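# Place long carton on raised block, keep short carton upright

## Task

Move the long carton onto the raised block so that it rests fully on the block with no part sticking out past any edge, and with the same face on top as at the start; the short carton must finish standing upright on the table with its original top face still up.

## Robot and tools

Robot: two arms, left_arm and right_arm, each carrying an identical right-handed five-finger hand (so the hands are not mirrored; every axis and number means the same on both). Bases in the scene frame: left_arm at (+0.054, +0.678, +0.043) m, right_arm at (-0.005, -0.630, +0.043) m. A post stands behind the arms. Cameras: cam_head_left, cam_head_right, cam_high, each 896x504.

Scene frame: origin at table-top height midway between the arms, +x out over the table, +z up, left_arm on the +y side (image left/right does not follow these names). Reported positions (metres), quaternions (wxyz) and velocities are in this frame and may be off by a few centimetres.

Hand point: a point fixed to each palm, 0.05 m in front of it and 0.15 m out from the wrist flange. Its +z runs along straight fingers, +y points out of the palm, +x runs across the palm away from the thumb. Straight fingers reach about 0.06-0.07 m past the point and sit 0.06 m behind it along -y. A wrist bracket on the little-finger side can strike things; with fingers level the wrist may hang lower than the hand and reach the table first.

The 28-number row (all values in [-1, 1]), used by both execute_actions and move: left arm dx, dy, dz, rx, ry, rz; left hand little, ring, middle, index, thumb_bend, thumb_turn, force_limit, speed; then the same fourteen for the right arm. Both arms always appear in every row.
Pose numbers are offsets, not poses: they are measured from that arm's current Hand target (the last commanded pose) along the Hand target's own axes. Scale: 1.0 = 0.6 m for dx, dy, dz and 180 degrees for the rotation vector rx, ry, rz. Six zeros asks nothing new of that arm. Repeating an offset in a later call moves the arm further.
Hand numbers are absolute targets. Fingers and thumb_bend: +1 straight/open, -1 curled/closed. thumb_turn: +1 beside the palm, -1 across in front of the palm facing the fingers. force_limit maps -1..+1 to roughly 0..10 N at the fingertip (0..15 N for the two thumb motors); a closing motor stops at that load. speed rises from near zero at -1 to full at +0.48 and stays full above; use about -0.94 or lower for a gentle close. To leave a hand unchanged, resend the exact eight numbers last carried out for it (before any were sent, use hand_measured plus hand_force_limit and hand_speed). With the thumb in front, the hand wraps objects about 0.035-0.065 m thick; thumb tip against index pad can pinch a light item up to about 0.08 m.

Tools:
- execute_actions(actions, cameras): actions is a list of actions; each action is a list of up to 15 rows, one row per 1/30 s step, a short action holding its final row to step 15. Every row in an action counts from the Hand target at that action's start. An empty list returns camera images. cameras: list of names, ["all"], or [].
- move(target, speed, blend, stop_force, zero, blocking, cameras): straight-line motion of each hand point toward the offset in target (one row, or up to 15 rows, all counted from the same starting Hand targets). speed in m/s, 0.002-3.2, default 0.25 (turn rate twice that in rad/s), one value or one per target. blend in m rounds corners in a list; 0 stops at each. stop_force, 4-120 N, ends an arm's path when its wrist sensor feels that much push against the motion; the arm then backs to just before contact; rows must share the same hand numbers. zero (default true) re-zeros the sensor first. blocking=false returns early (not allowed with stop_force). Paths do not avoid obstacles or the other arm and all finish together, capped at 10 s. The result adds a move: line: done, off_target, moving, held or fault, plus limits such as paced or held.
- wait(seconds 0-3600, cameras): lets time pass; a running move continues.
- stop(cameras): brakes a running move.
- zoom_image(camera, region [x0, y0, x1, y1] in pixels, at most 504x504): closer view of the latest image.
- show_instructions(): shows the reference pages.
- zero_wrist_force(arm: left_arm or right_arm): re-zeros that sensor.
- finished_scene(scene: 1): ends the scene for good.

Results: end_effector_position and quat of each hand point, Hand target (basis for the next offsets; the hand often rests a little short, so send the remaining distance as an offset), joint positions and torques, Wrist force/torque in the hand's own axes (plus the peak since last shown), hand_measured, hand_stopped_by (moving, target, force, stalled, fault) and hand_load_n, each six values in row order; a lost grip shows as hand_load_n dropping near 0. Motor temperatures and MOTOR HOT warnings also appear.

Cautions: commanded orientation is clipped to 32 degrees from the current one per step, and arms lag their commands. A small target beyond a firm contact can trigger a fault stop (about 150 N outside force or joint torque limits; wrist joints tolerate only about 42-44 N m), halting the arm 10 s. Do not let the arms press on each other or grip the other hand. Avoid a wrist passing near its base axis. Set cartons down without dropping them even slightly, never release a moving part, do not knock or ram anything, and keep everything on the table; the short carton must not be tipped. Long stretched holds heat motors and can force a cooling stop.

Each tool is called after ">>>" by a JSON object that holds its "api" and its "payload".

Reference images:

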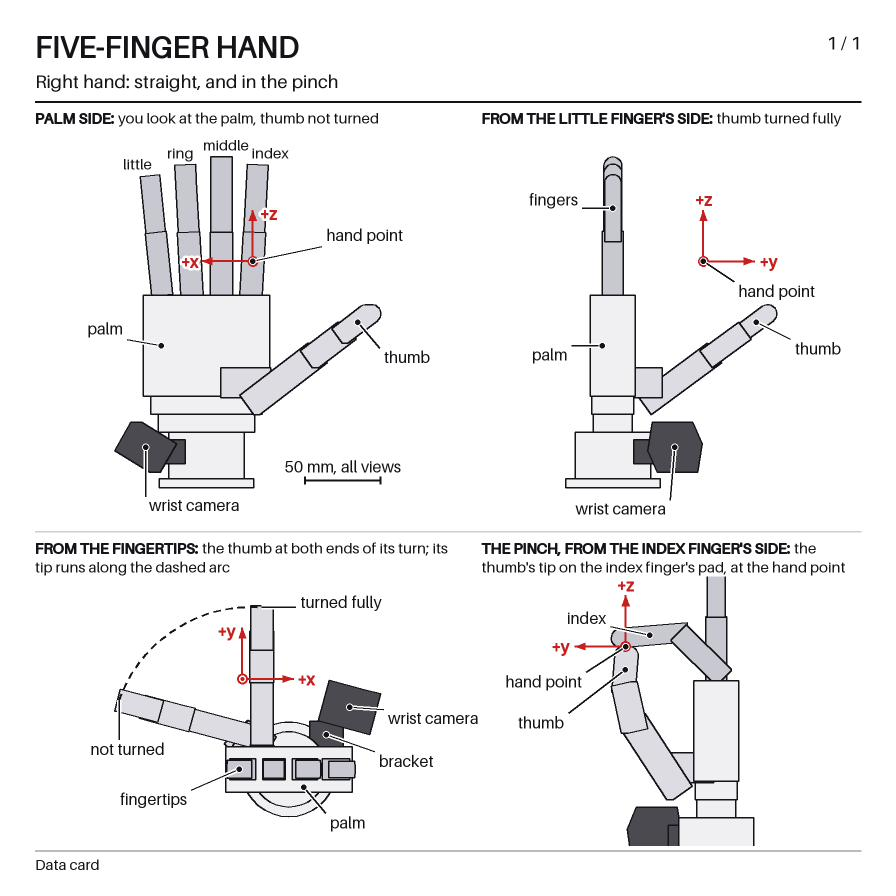

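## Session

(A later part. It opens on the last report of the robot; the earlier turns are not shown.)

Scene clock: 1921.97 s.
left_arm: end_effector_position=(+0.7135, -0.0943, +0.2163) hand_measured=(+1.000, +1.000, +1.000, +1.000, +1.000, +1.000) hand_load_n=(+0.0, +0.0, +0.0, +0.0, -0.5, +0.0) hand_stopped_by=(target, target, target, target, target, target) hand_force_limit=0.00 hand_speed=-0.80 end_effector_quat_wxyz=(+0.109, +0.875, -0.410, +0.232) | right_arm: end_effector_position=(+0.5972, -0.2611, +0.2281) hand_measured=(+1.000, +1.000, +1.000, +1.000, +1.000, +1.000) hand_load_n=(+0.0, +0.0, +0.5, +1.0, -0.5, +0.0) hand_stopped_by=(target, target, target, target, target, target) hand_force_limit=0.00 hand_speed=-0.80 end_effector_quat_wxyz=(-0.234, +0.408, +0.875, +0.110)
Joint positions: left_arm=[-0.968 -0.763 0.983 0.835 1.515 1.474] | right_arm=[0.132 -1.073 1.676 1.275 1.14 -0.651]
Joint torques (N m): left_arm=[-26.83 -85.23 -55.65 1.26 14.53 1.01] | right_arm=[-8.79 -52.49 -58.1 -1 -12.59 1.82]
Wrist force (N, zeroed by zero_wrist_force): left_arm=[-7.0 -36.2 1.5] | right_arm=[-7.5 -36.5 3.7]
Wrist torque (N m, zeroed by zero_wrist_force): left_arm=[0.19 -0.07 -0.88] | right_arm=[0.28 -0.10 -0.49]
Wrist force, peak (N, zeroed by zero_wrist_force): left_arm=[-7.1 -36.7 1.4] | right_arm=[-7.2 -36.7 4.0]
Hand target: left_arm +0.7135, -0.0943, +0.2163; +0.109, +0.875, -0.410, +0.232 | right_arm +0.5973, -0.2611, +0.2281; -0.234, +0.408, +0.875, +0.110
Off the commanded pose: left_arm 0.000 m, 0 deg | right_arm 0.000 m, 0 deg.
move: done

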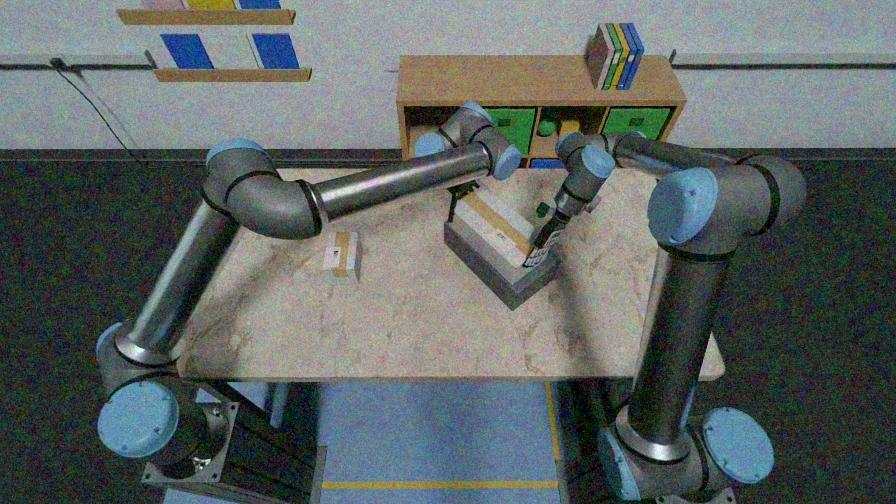

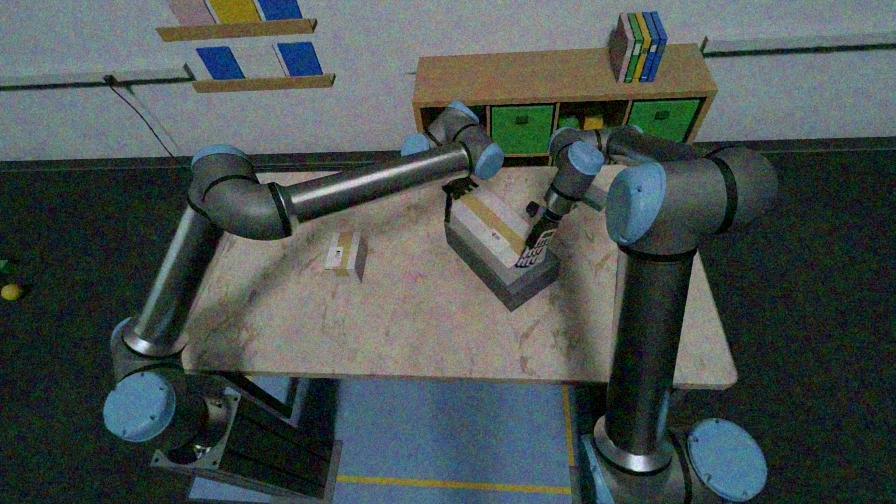

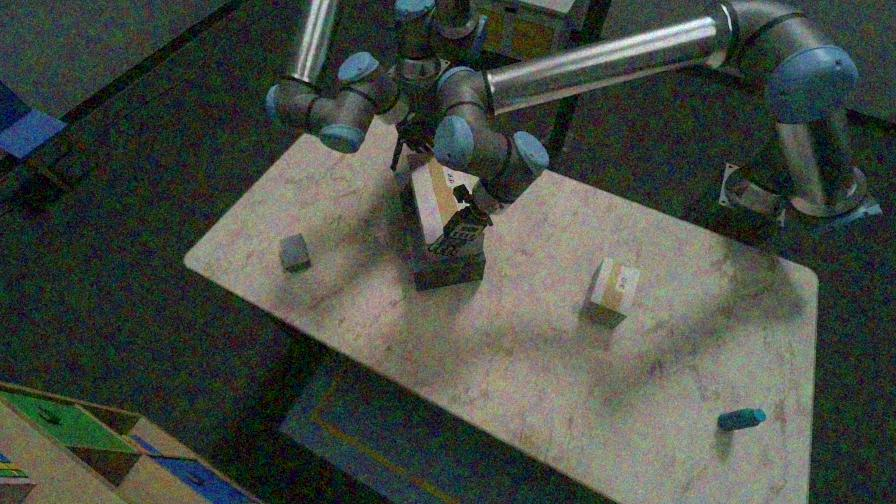

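>>> {"api": "move", "payload": {"target": [0,-0.0017,0,0,0,0,1,1,1,1,1,1,0,-0.8,0,-0.0017,0,0,0,0,1,1,1,1,1,1,0,-0.8], "speed": 0.005, "cameras": ["all"]}}

>>> {"api": "zoom_image", "payload": {"camera": "cam_head_left", "region": [440, 210, 510, 270]}}

>>> {"api": "zoom_image", "payload": {"camera": "cam_head_left", "region": [490, 250, 560, 310]}}

>>> {"api": "zoom_image", "payload": {"camera": "cam_high", "region": [400, 220, 500, 300]}}

Scene clock: 1936.80 s.
left_arm: end_effector_position=(+0.7141, -0.0938, +0.2163) hand_measured=(+1.000, +1.000, +1.000, +1.000, +1.000, +1.000) hand_load_n=(+0.0, +0.0, +0.0, +0.0, +0.0, +0.0) hand_stopped_by=(target, target, target, target, target, target) hand_force_limit=0.00 hand_speed=-0.80 end_effector_quat_wxyz=(+0.109, +0.875, -0.411, +0.232) | right_arm: end_effector_position=(+0.5966, -0.2617, +0.2281) hand_measured=(+1.000, +1.000, +1.000, +1.000, +1.000, +1.000) hand_load_n=(+0.0, +0.0, +0.0, +0.5, +0.0, +0.0) hand_stopped_by=(target, target, target, target, target, target) hand_force_limit=0.00 hand_speed=-0.80 end_effector_quat_wxyz=(-0.234, +0.408, +0.875, +0.110)
Joint positions: left_arm=[-0.967 -0.763 0.983 0.835 1.515 1.475] | right_arm=[0.132 -1.074 1.678 1.275 1.14 -0.651]
Joint torques (N m): left_arm=[-1.04 -85.25 -52.72 2.28 6.14 1.34] | right_arm=[-11.84 -85.06 -27.2 1.53 -3.03 -2.2]
Wrist force (N, zeroed by zero_wrist_force): left_arm=[-4.1 -13.2 2.5] | right_arm=[-5.5 -11.9 5.8]
Wrist torque (N m, zeroed by zero_wrist_force): left_arm=[-0.16 0.02 -0.50] | right_arm=[-0.09 -0.04 -0.16]
Wrist force, peak (N, zeroed by zero_wrist_force): left_arm=[-7.2 -36.7 1.3] | right_arm=[-7.4 -36.9 3.8]
Hand target: left_arm +0.7143, -0.0937, +0.2163; +0.109, +0.875, -0.410, +0.232 | right_arm +0.5965, -0.2618, +0.2281; -0.234, +0.408, +0.875, +0.110
Off the commanded pose: left_arm 0.000 m, 0 deg | right_arm 0.000 m, 0 deg.
move: done

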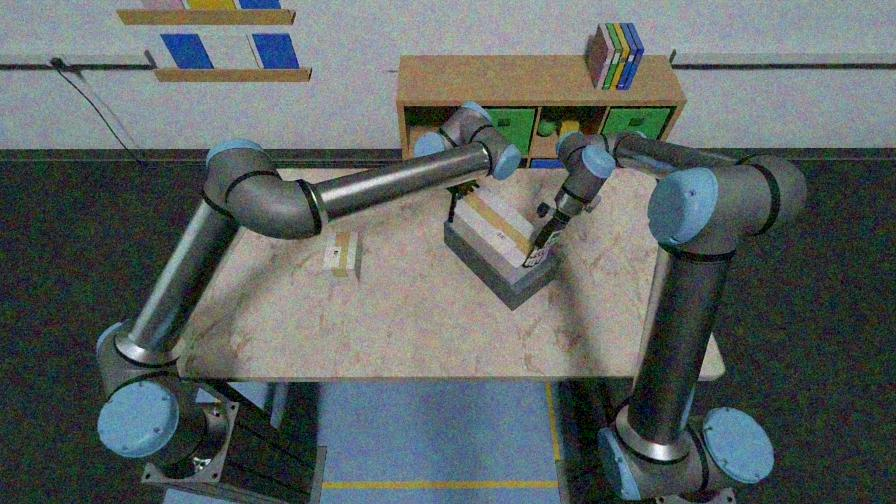

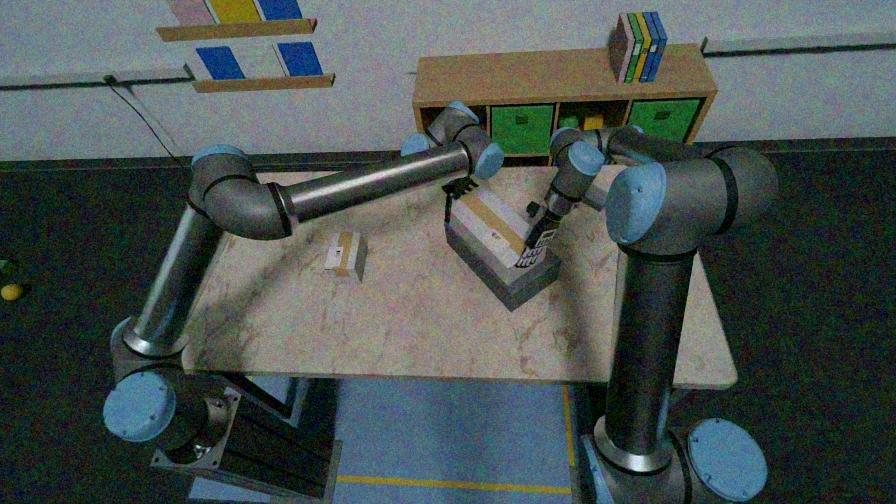

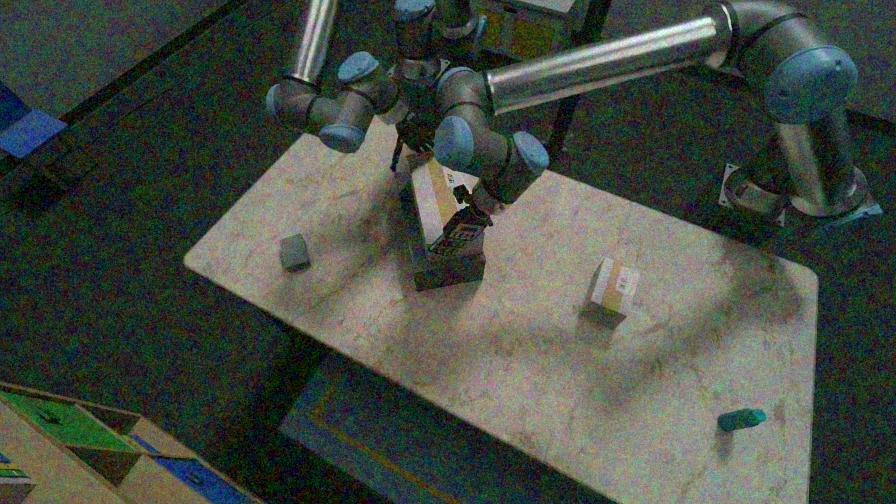

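Scaled by 7.200 from the camera's image (finer frame: 1280x720).

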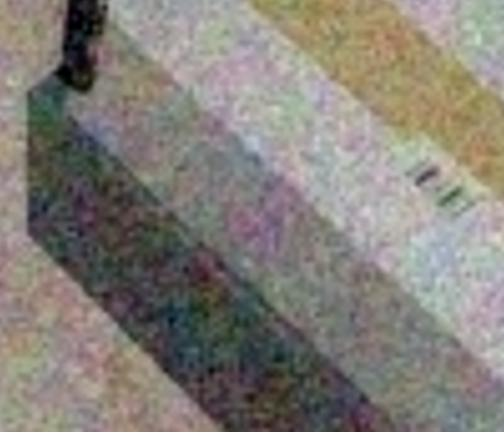

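Scaled by 7.200 from the camera's image (finer frame: 1280x720).

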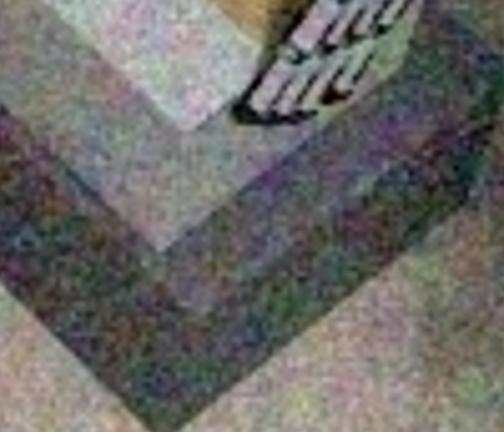

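Scaled by 5.040 from the camera's image (finer frame: 1280x720).

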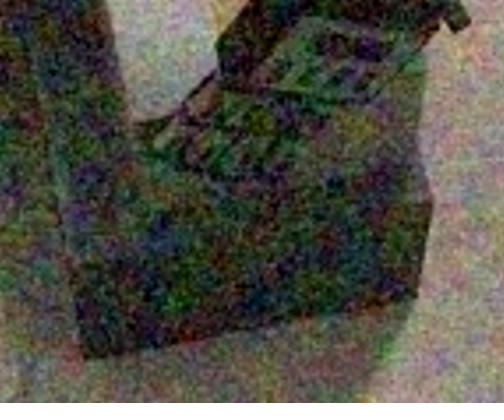

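>>> {"api": "move", "payload": {"target": [[0,0.0012,0,0,0,0,1,1,1,1,1,1,0,-0.8,0,0.0012,0,0,0,0,1,1,1,1,1,1,0,-0.8],[0.00866,0.0012,0.005,-0.00139,0,0.0024,1,1,1,1,1,1,0,-0.8,-0.00577,0.0012,-0.0033,-0.00139,0,0.0024,1,1,1,1,1,1,0,-0.8]], "speed": 0.006, "cameras": []}}

Scene clock: 1955.67 s.
left_arm: end_effector_position=(+0.7175, -0.0987, +0.2162) hand_measured=(+1.000, +1.000, +1.000, +1.000, +1.000, +1.000) hand_load_n=(+0.5, +0.0, +0.5, +0.0, +0.0, +0.0) hand_stopped_by=(target, target, target, target, target, target) hand_force_limit=0.00 hand_speed=-0.80 end_effector_quat_wxyz=(+0.110, +0.873, -0.414, +0.232) | right_arm: end_effector_position=(+0.5996, -0.2643, +0.2281) hand_measured=(+1.000, +1.000, +1.000, +1.000, +1.000, +1.000) hand_load_n=(+0.0, +0.0, +0.5, +1.0, +0.0, +0.0) hand_stopped_by=(target, target, target, target, target, target) hand_force_limit=0.00 hand_speed=-0.80 end_effector_quat_wxyz=(-0.234, +0.412, +0.874, +0.111)
Joint positions: left_arm=[-0.966 -0.75 0.96 0.845 1.52 1.483] | right_arm=[0.127 -1.073 1.676 1.274 1.139 -0.647]
Joint torques (N m): left_arm=[-19.98 -81.52 -53.55 1.68 12.38 1.2] | right_arm=[-10.35 -49.58 -54.77 -0.75 -10.36 1.78]
Wrist force (N, zeroed by zero_wrist_force): left_arm=[-5.4 -30.2 -3.5] | right_arm=[-3.4 -30.9 1.1]
Wrist torque (N m, zeroed by zero_wrist_force): left_arm=[0.50 0.04 -0.70] | right_arm=[0.33 -0.08 -0.23]
Wrist force, peak (N, zeroed by zero_wrist_force): left_arm=[-5.4 -30.4 -3.4] | right_arm=[-3.4 -30.9 1.1]
Hand target: left_arm +0.7176, -0.0988, +0.2162; +0.110, +0.873, -0.414, +0.232 | right_arm +0.5996, -0.2644, +0.2281; -0.234, +0.412, +0.874, +0.111
Off the commanded pose: left_arm 0.000 m, 0 deg | right_arm 0.000 m, 0 deg.
move: done

>>> {"api": "wait", "payload": {"seconds": 0.2, "cameras": ["all"]}}

>>> {"api": "zoom_image", "payload": {"camera": "cam_head_left", "region": [440, 210, 510, 270]}}

>>> {"api": "zoom_image", "payload": {"camera": "cam_head_left", "region": [490, 250, 560, 310]}}

>>> {"api": "zoom_image", "payload": {"camera": "cam_high", "region": [390, 160, 510, 300]}}

Scene clock: 1975.10 s.
left_arm: end_effector_position=(+0.7176, -0.0988, +0.2162) hand_measured=(+1.000, +1.000, +1.000, +1.000, +1.000, +1.000) hand_load_n=(+0.0, +0.0, +0.5, +0.5, +0.0, +0.0) hand_stopped_by=(target, target, target, target, target, target) hand_force_limit=0.00 hand_speed=-0.80 end_effector_quat_wxyz=(+0.110, +0.873, -0.414, +0.232) | right_arm: end_effector_position=(+0.5996, -0.2644, +0.2281) hand_measured=(+1.000, +1.000, +1.000, +1.000, +1.000, +1.000) hand_load_n=(+0.0, +0.0, +0.5, +1.0, +0.0, +0.0) hand_stopped_by=(target, target, target, target, target, target) hand_force_limit=0.00 hand_speed=-0.80 end_effector_quat_wxyz=(-0.234, +0.412, +0.874, +0.111)
Joint positions: left_arm=[-0.966 -0.75 0.96 0.845 1.52 1.483] | right_arm=[0.127 -1.073 1.676 1.274 1.139 -0.647]
Joint torques (N m): left_arm=[-21.41 -83.21 -53.04 1.18 12.41 1.27] | right_arm=[-10.4 -51.17 -54.74 -0.93 -10.3 1.79]
Wrist force (N, zeroed by zero_wrist_force): left_arm=[-5.3 -31.0 -3.7] | right_arm=[-3.8 -30.6 1.5]
Wrist torque (N m, zeroed by zero_wrist_force): left_arm=[0.45 0.03 -0.71] | right_arm=[0.39 -0.03 -0.23]
Wrist force, peak (N, zeroed by zero_wrist_force): left_arm=[-5.3 -31.1 -3.6] | right_arm=[-3.7 -31.1 1.6]
Hand target: left_arm +0.7176, -0.0988, +0.2162; +0.110, +0.873, -0.414, +0.232 | right_arm +0.5996, -0.2644, +0.2281; -0.234, +0.412, +0.874, +0.111
Off the commanded pose: left_arm 0.000 m, 0 deg | right_arm 0.000 m, 0 deg.
wait: 0.20 s; at rest from the start

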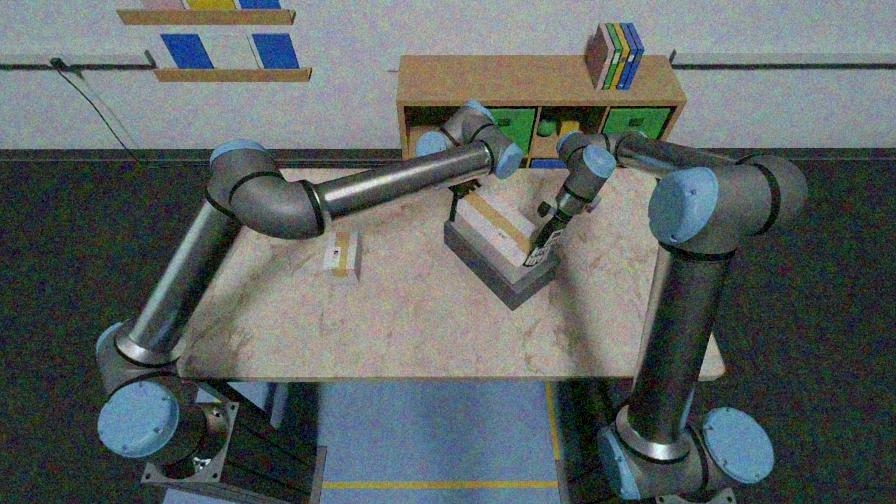

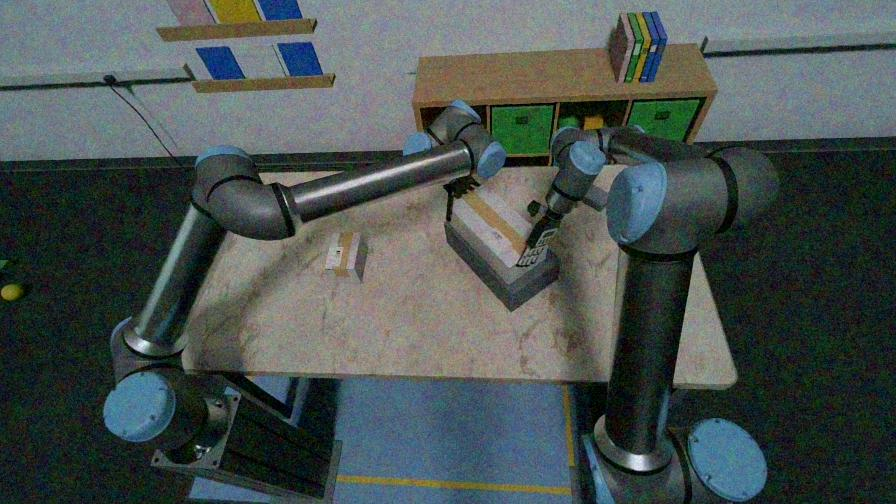

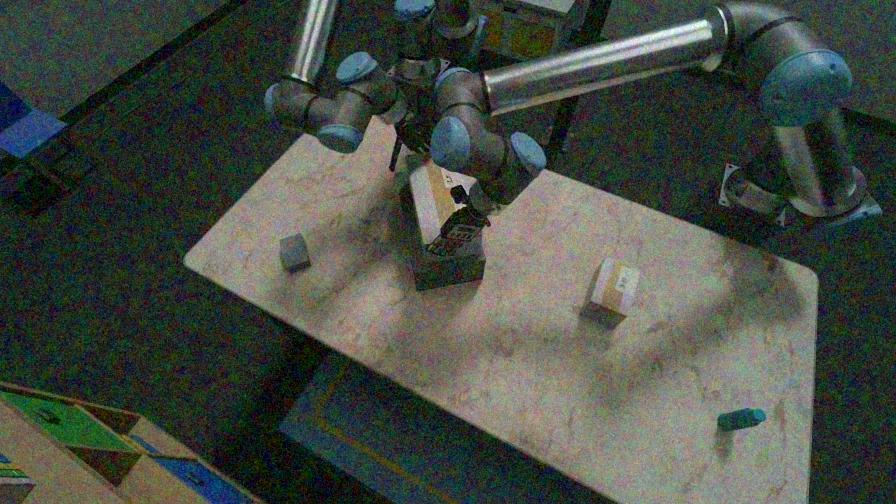

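Scaled by 7.200 from the camera's image (finer frame: 1280x720).

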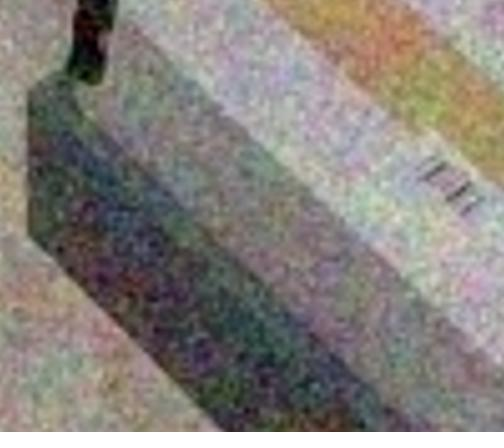

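Scaled by 7.200 from the camera's image (finer frame: 1280x720).

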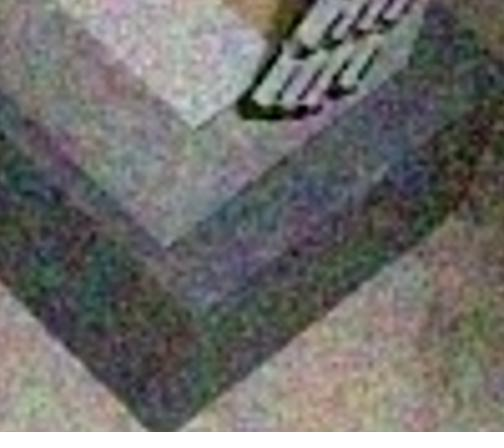

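Scaled by 3.600 from the camera's image (finer frame: 1280x720).

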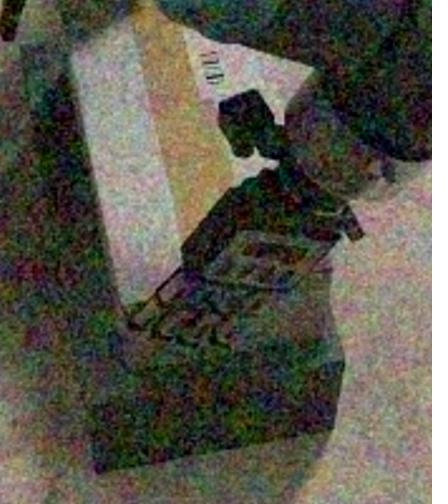

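>>> {"api": "move", "payload": {"target": [-0.00833,0,0.01443,0,0,0,1,1,1,1,1,1,0,-0.8,-0.00833,0,0.01443,0,0,0,1,1,1,1,1,1,0,-0.8], "speed": 0.004, "stop_force": 6, "cameras": []}}

Scene clock: 2000.00 s.
left_arm: end_effector_position=(+0.7176, -0.0988, +0.2161) hand_measured=(+1.000, +1.000, +1.000, +1.000, +1.000, +1.000) hand_load_n=(+0.0, +0.0, +0.0, +0.0, +0.0, +0.0) hand_stopped_by=(target, target, target, target, target, target) hand_force_limit=0.00 hand_speed=-0.80 end_effector_quat_wxyz=(+0.110, +0.873, -0.414, +0.232) | right_arm: end_effector_position=(+0.5997, -0.2644, +0.2277) hand_measured=(+1.000, +1.000, +1.000, +1.000, +1.000, +1.000) hand_load_n=(+0.0, +0.0, +0.5, +1.0, +0.0, +0.0) hand_stopped_by=(target, target, target, target, target, target) hand_force_limit=0.00 hand_speed=-0.80 end_effector_quat_wxyz=(-0.234, +0.412, +0.874, +0.111)
Joint positions: left_arm=[-0.966 -0.75 0.96 0.845 1.52 1.483] | right_arm=[0.127 -1.073 1.676 1.273 1.139 -0.647]
Joint torques (N m): left_arm=[-21.65 -96.36 -47.77 1.14 12.48 1.38] | right_arm=[-5.35 -81.33 -49.68 2.14 -8.19 1.67]
Wrist force (N, zeroed by zero_wrist_force): left_arm=[-0.6 -31.0 -10.1] | right_arm=[-3.7 -26.7 -4.9]
Wrist torque (N m, zeroed by zero_wrist_force): left_arm=[0.75 0.11 -0.45] | right_arm=[0.66 -0.02 -0.23]
Wrist force, peak (N, zeroed by zero_wrist_force): left_arm=[-2.5 -30.9 -11.0] | right_arm=[-3.7 -31.1 1.5]
Hand target: left_arm +0.7176, -0.0988, +0.2161; +0.110, +0.873, -0.414, +0.232 (not the last commanded pose) | right_arm +0.5997, -0.2644, +0.2277; -0.234, +0.412, +0.874, +0.111 (not the last commanded pose)
Off the commanded pose: left_arm 0.010 m, 0 deg | right_arm 0.010 m, 0 deg.
move: contact (left_arm, right_arm)

>>> {"api": "move", "payload": {"target": [0,-0.0025,0,0,0,0,1,1,1,1,1,1,0,-0.8,0,-0.0025,0,0,0,0,1,1,1,1,1,1,0,-0.8], "speed": 0.003, "cameras": []}}

Scene clock: 2008.63 s.
left_arm: end_effector_position=(+0.7186, -0.0980, +0.2161) hand_measured=(+1.000, +1.000, +1.000, +1.000, +1.000, +1.000) hand_load_n=(+0.0, +0.0, +0.0, +0.0, +0.0, +0.0) hand_stopped_by=(target, target, target, target, target, target) hand_force_limit=0.00 hand_speed=-0.80 end_effector_quat_wxyz=(+0.110, +0.873, -0.414, +0.232) | right_arm: end_effector_position=(+0.5987, -0.2652, +0.2277) hand_measured=(+1.000, +1.000, +1.000, +1.000, +1.000, +1.000) hand_load_n=(+0.0, +0.0, +0.0, +0.0, +0.0, +0.0) hand_stopped_by=(target, target, target, target, target, target) hand_force_limit=0.00 hand_speed=-0.80 end_effector_quat_wxyz=(-0.234, +0.412, +0.874, +0.111)
Joint positions: left_arm=[-0.965 -0.75 0.959 0.845 1.521 1.485] | right_arm=[0.126 -1.075 1.679 1.273 1.139 -0.648]
Joint torques (N m): left_arm=[9.3 -83.21 -49.5 2.59 1.5 1.4] | right_arm=[-14.24 -79.13 -20.21 1.87 -0.26 -1.9]
Wrist force (N, zeroed by zero_wrist_force): left_arm=[0.0 -0.4 0.0] | right_arm=[0.8 -0.5 -0.9]
Wrist torque (N m, zeroed by zero_wrist_force): left_arm=[-0.05 0.00 -0.23] | right_arm=[0.23 0.00 0.22]
Wrist force, peak (N, zeroed by zero_wrist_force): left_arm=[-0.7 -30.8 -10.0] | right_arm=[-3.6 -27.1 -4.6]
Hand target: left_arm +0.7188, -0.0979, +0.2161; +0.110, +0.873, -0.414, +0.232 | right_arm +0.5986, -0.2653, +0.2277; -0.234, +0.412, +0.874, +0.111
Off the commanded pose: left_arm 0.000 m, 0 deg | right_arm 0.000 m, 0 deg.
move: done

>>> {"api": "move", "payload": {"target": [0,-0.05,0,0,0,0,1,1,1,1,1,1,0,-0.8,0,-0.05,0,0,0,0,1,1,1,1,1,1,0,-0.8], "speed": 0.02, "cameras": ["all"]}}

>>> {"api": "zoom_image", "payload": {"camera": "cam_head_left", "region": [440, 190, 570, 320]}}

>>> {"api": "zoom_image", "payload": {"camera": "cam_high", "region": [390, 160, 510, 300]}}

Scene clock: 2018.07 s.
left_arm: end_effector_position=(+0.7419, -0.0790, +0.2161) hand_measured=(+1.000, +1.000, +1.000, +1.000, +1.000, +1.000) hand_load_n=(+0.0, +0.0, +0.0, +0.0, +0.0, +0.0) hand_stopped_by=(target, target, target, target, target, target) hand_force_limit=0.00 hand_speed=-0.80 end_effector_quat_wxyz=(+0.110, +0.873, -0.414, +0.232) | right_arm: end_effector_position=(+0.5756, -0.2843, +0.2276) hand_measured=(+1.000, +1.000, +1.000, +1.000, +1.000, +1.000) hand_load_n=(+0.0, +0.0, +0.0, +0.0, +0.0, +0.0) hand_stopped_by=(target, target, target, target, target, target) hand_force_limit=0.00 hand_speed=-0.80 end_effector_quat_wxyz=(-0.234, +0.412, +0.874, +0.111)
Joint positions: left_arm=[-0.932 -0.744 0.948 0.849 1.537 1.513] | right_arm=[0.099 -1.114 1.744 1.258 1.147 -0.676]
Joint torques (N m): left_arm=[13.29 -84.39 -49.9 4.66 2.07 2.35] | right_arm=[-12.73 -74.25 -18.02 2.08 1.09 -1.96]
Wrist force (N, zeroed by zero_wrist_force): left_arm=[0.2 -0.5 0.2] | right_arm=[-0.3 0.1 -0.6]
Wrist torque (N m, zeroed by zero_wrist_force): left_arm=[-0.06 0.01 -0.16] | right_arm=[0.11 0.09 0.16]
Wrist force, peak (N, zeroed by zero_wrist_force): left_arm=[0.0 -0.7 0.1] | right_arm=[-0.8 0.8 -0.9]
Hand target: left_arm +0.7420, -0.0789, +0.2161; +0.110, +0.873, -0.414, +0.232 | right_arm +0.5754, -0.2844, +0.2276; -0.234, +0.412, +0.874, +0.111
Off the commanded pose: left_arm 0.000 m, 0 deg | right_arm 0.000 m, 0 deg.
move: done

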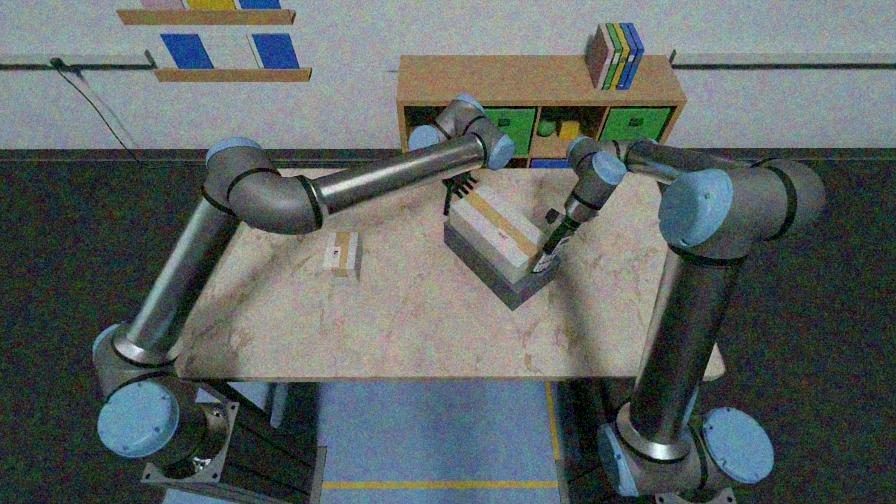

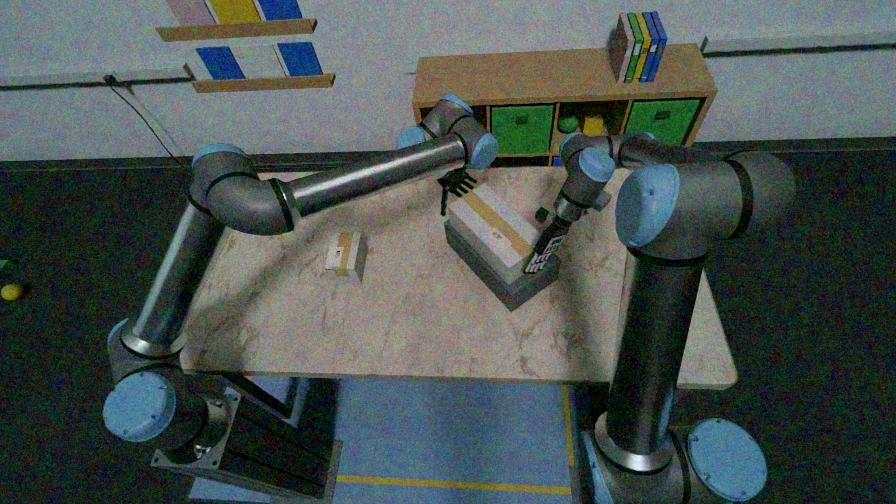

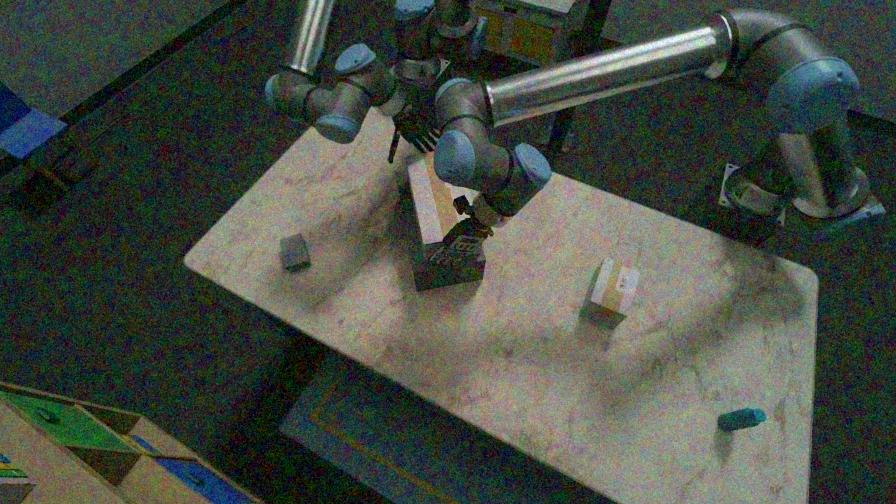

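Scaled by 3.877 from the camera's image (finer frame: 1280x720).

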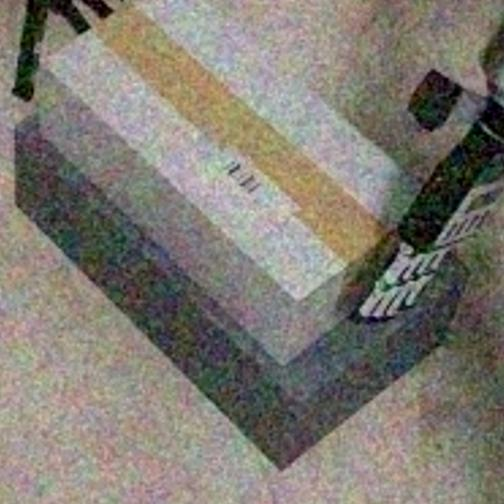

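Scaled by 3.600 from the camera's image (finer frame: 1280x720).

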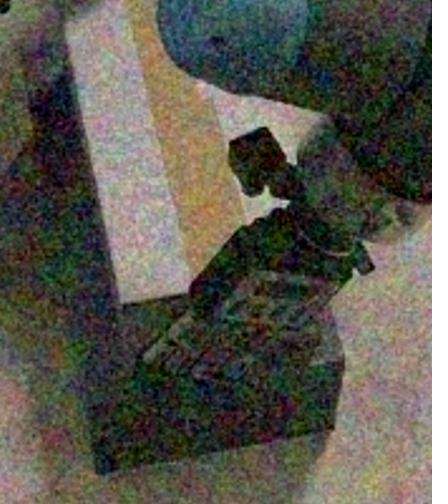

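>>> {"api": "move", "payload": {"target": [[0,-0.04,0,0,0,0,1,1,1,1,1,1,0,-0.8,0,-0.04,0,0,0,0,1,1,1,1,1,1,0,-0.8],[0.15,-0.04,-0.26,0,0,0,1,1,1,1,1,1,0,-0.8,0.15,-0.04,-0.26,0,0,0,1,1,1,1,1,1,0,-0.8]], "speed": 0.1, "cameras": ["all"]}}

Scene clock: 2033.40 s.
left_arm: end_effector_position=(+0.7610, -0.0644, +0.3961) hand_measured=(+1.000, +1.000, +1.000, +1.000, +1.000, +1.000) hand_load_n=(+0.0, +0.0, +0.0, +0.0, +0.0, +0.0) hand_stopped_by=(target, target, target, target, target, target) hand_force_limit=0.00 hand_speed=-0.80 end_effector_quat_wxyz=(+0.110, +0.873, -0.414, +0.232) | right_arm: end_effector_position=(+0.5568, -0.2998, +0.4076) hand_measured=(+1.000, +1.000, +1.000, +1.000, +1.000, +1.000) hand_load_n=(+0.0, +0.0, +0.0, +0.0, +0.0, +0.0) hand_stopped_by=(target, target, target, target, target, target) hand_force_limit=0.00 hand_speed=-0.80 end_effector_quat_wxyz=(-0.234, +0.412, +0.874, +0.111)
Joint positions: left_arm=[-0.905 -0.755 0.652 1.156 1.55 1.536] | right_arm=[0.076 -1.288 1.639 1.547 1.155 -0.7]
Joint torques (N m): left_arm=[-4.73 -84.17 -51.19 4.83 1.9 1.88] | right_arm=[-14.96 -72.19 -46 7.4 1.06 -1.67]
Wrist force (N, zeroed by zero_wrist_force): left_arm=[0.0 0.2 0.3] | right_arm=[-0.6 0.4 -0.8]
Wrist torque (N m, zeroed by zero_wrist_force): left_arm=[0.05 0.07 -0.12] | right_arm=[0.09 0.12 0.13]
Wrist force, peak (N, zeroed by zero_wrist_force): left_arm=[0.2 -1.3 0.0] | right_arm=[-0.7 1.0 -0.8]
Hand target: left_arm +0.7611, -0.0644, +0.3962; +0.110, +0.873, -0.414, +0.232 | right_arm +0.5568, -0.2998, +0.4077; -0.234, +0.412, +0.874, +0.111
Off the commanded pose: left_arm 0.000 m, 0 deg | right_arm 0.000 m, 0 deg.
move: done

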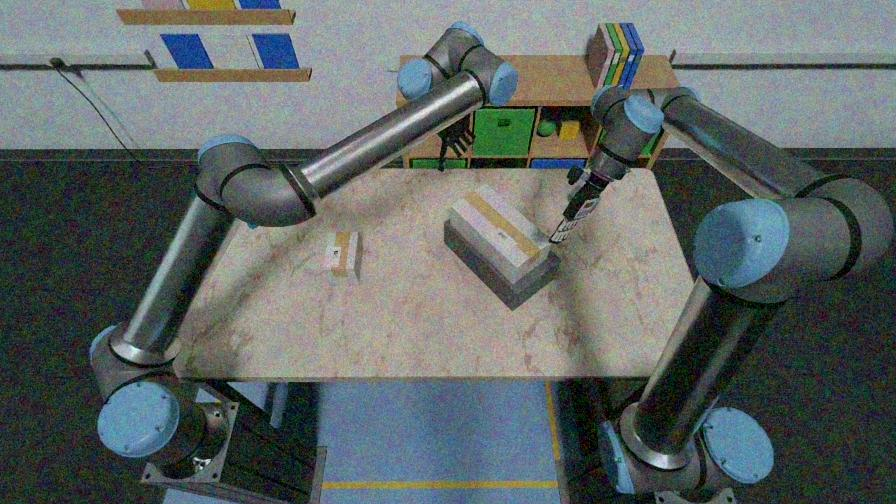

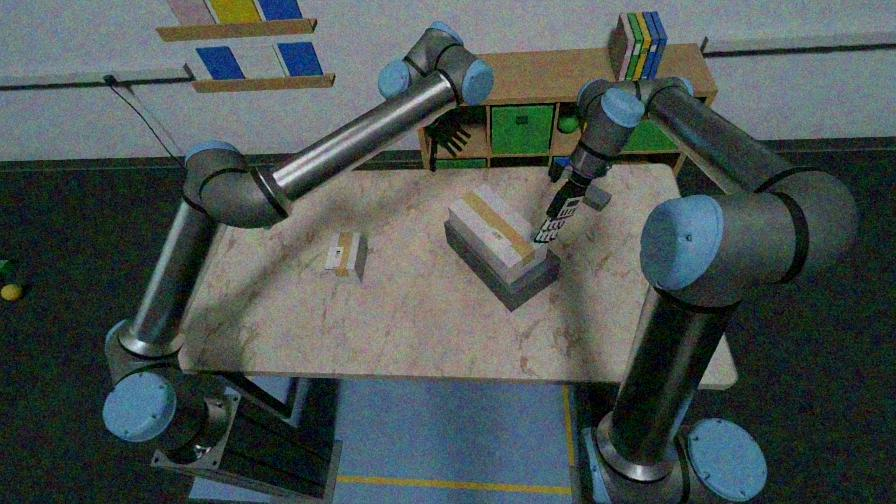

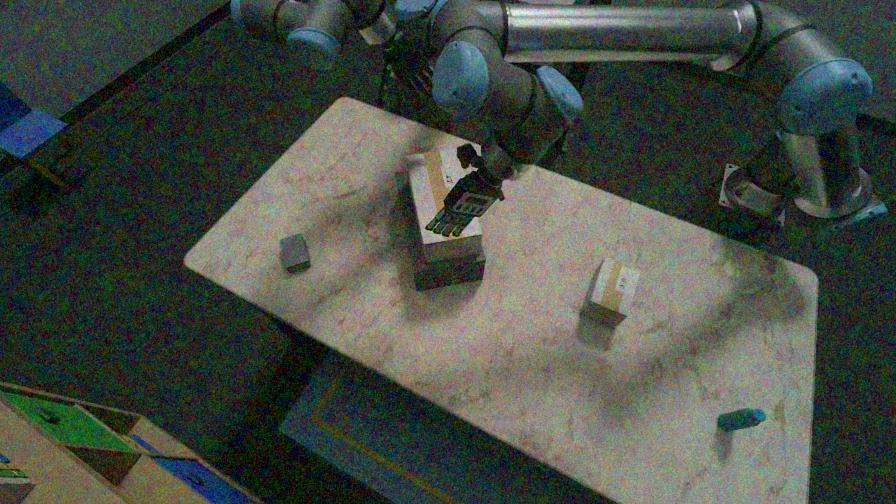

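>>> {"api": "zoom_image", "payload": {"camera": "cam_high", "region": [390, 130, 510, 300]}}

>>> {"api": "zoom_image", "payload": {"camera": "cam_head_left", "region": [435, 180, 570, 315]}}

>>> {"api": "zoom_image", "payload": {"camera": "cam_head_right", "region": [435, 180, 570, 315]}}

Scaled by 2.965 from the camera's image (finer frame: 1280x720).

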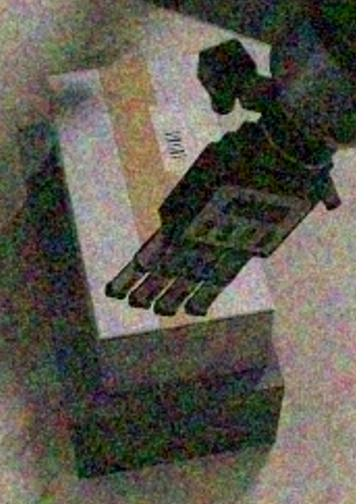

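Scaled by 3.733 from the camera's image (finer frame: 1280x720).

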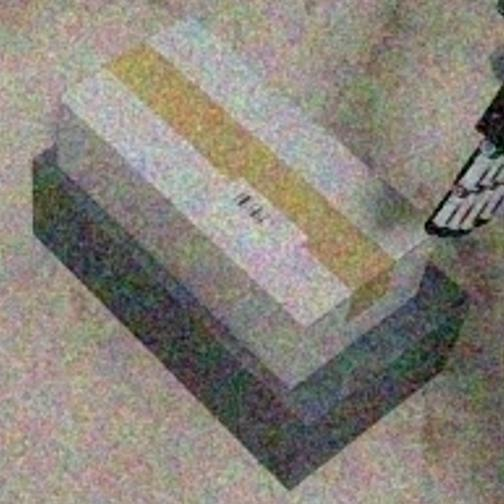

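Scaled by 3.733 from the camera's image (finer frame: 1280x720).

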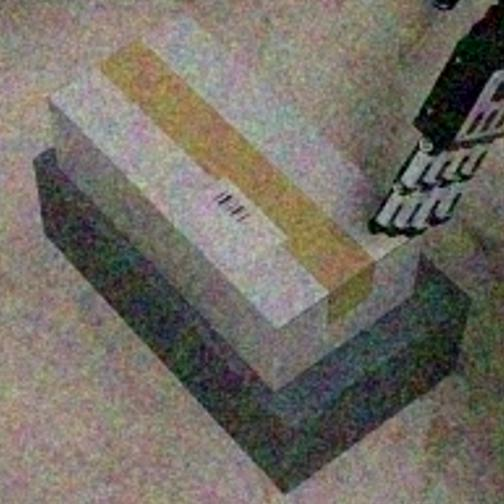

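>>> {"api": "finished_scene", "payload": {}}

The scene is finished: the task was done.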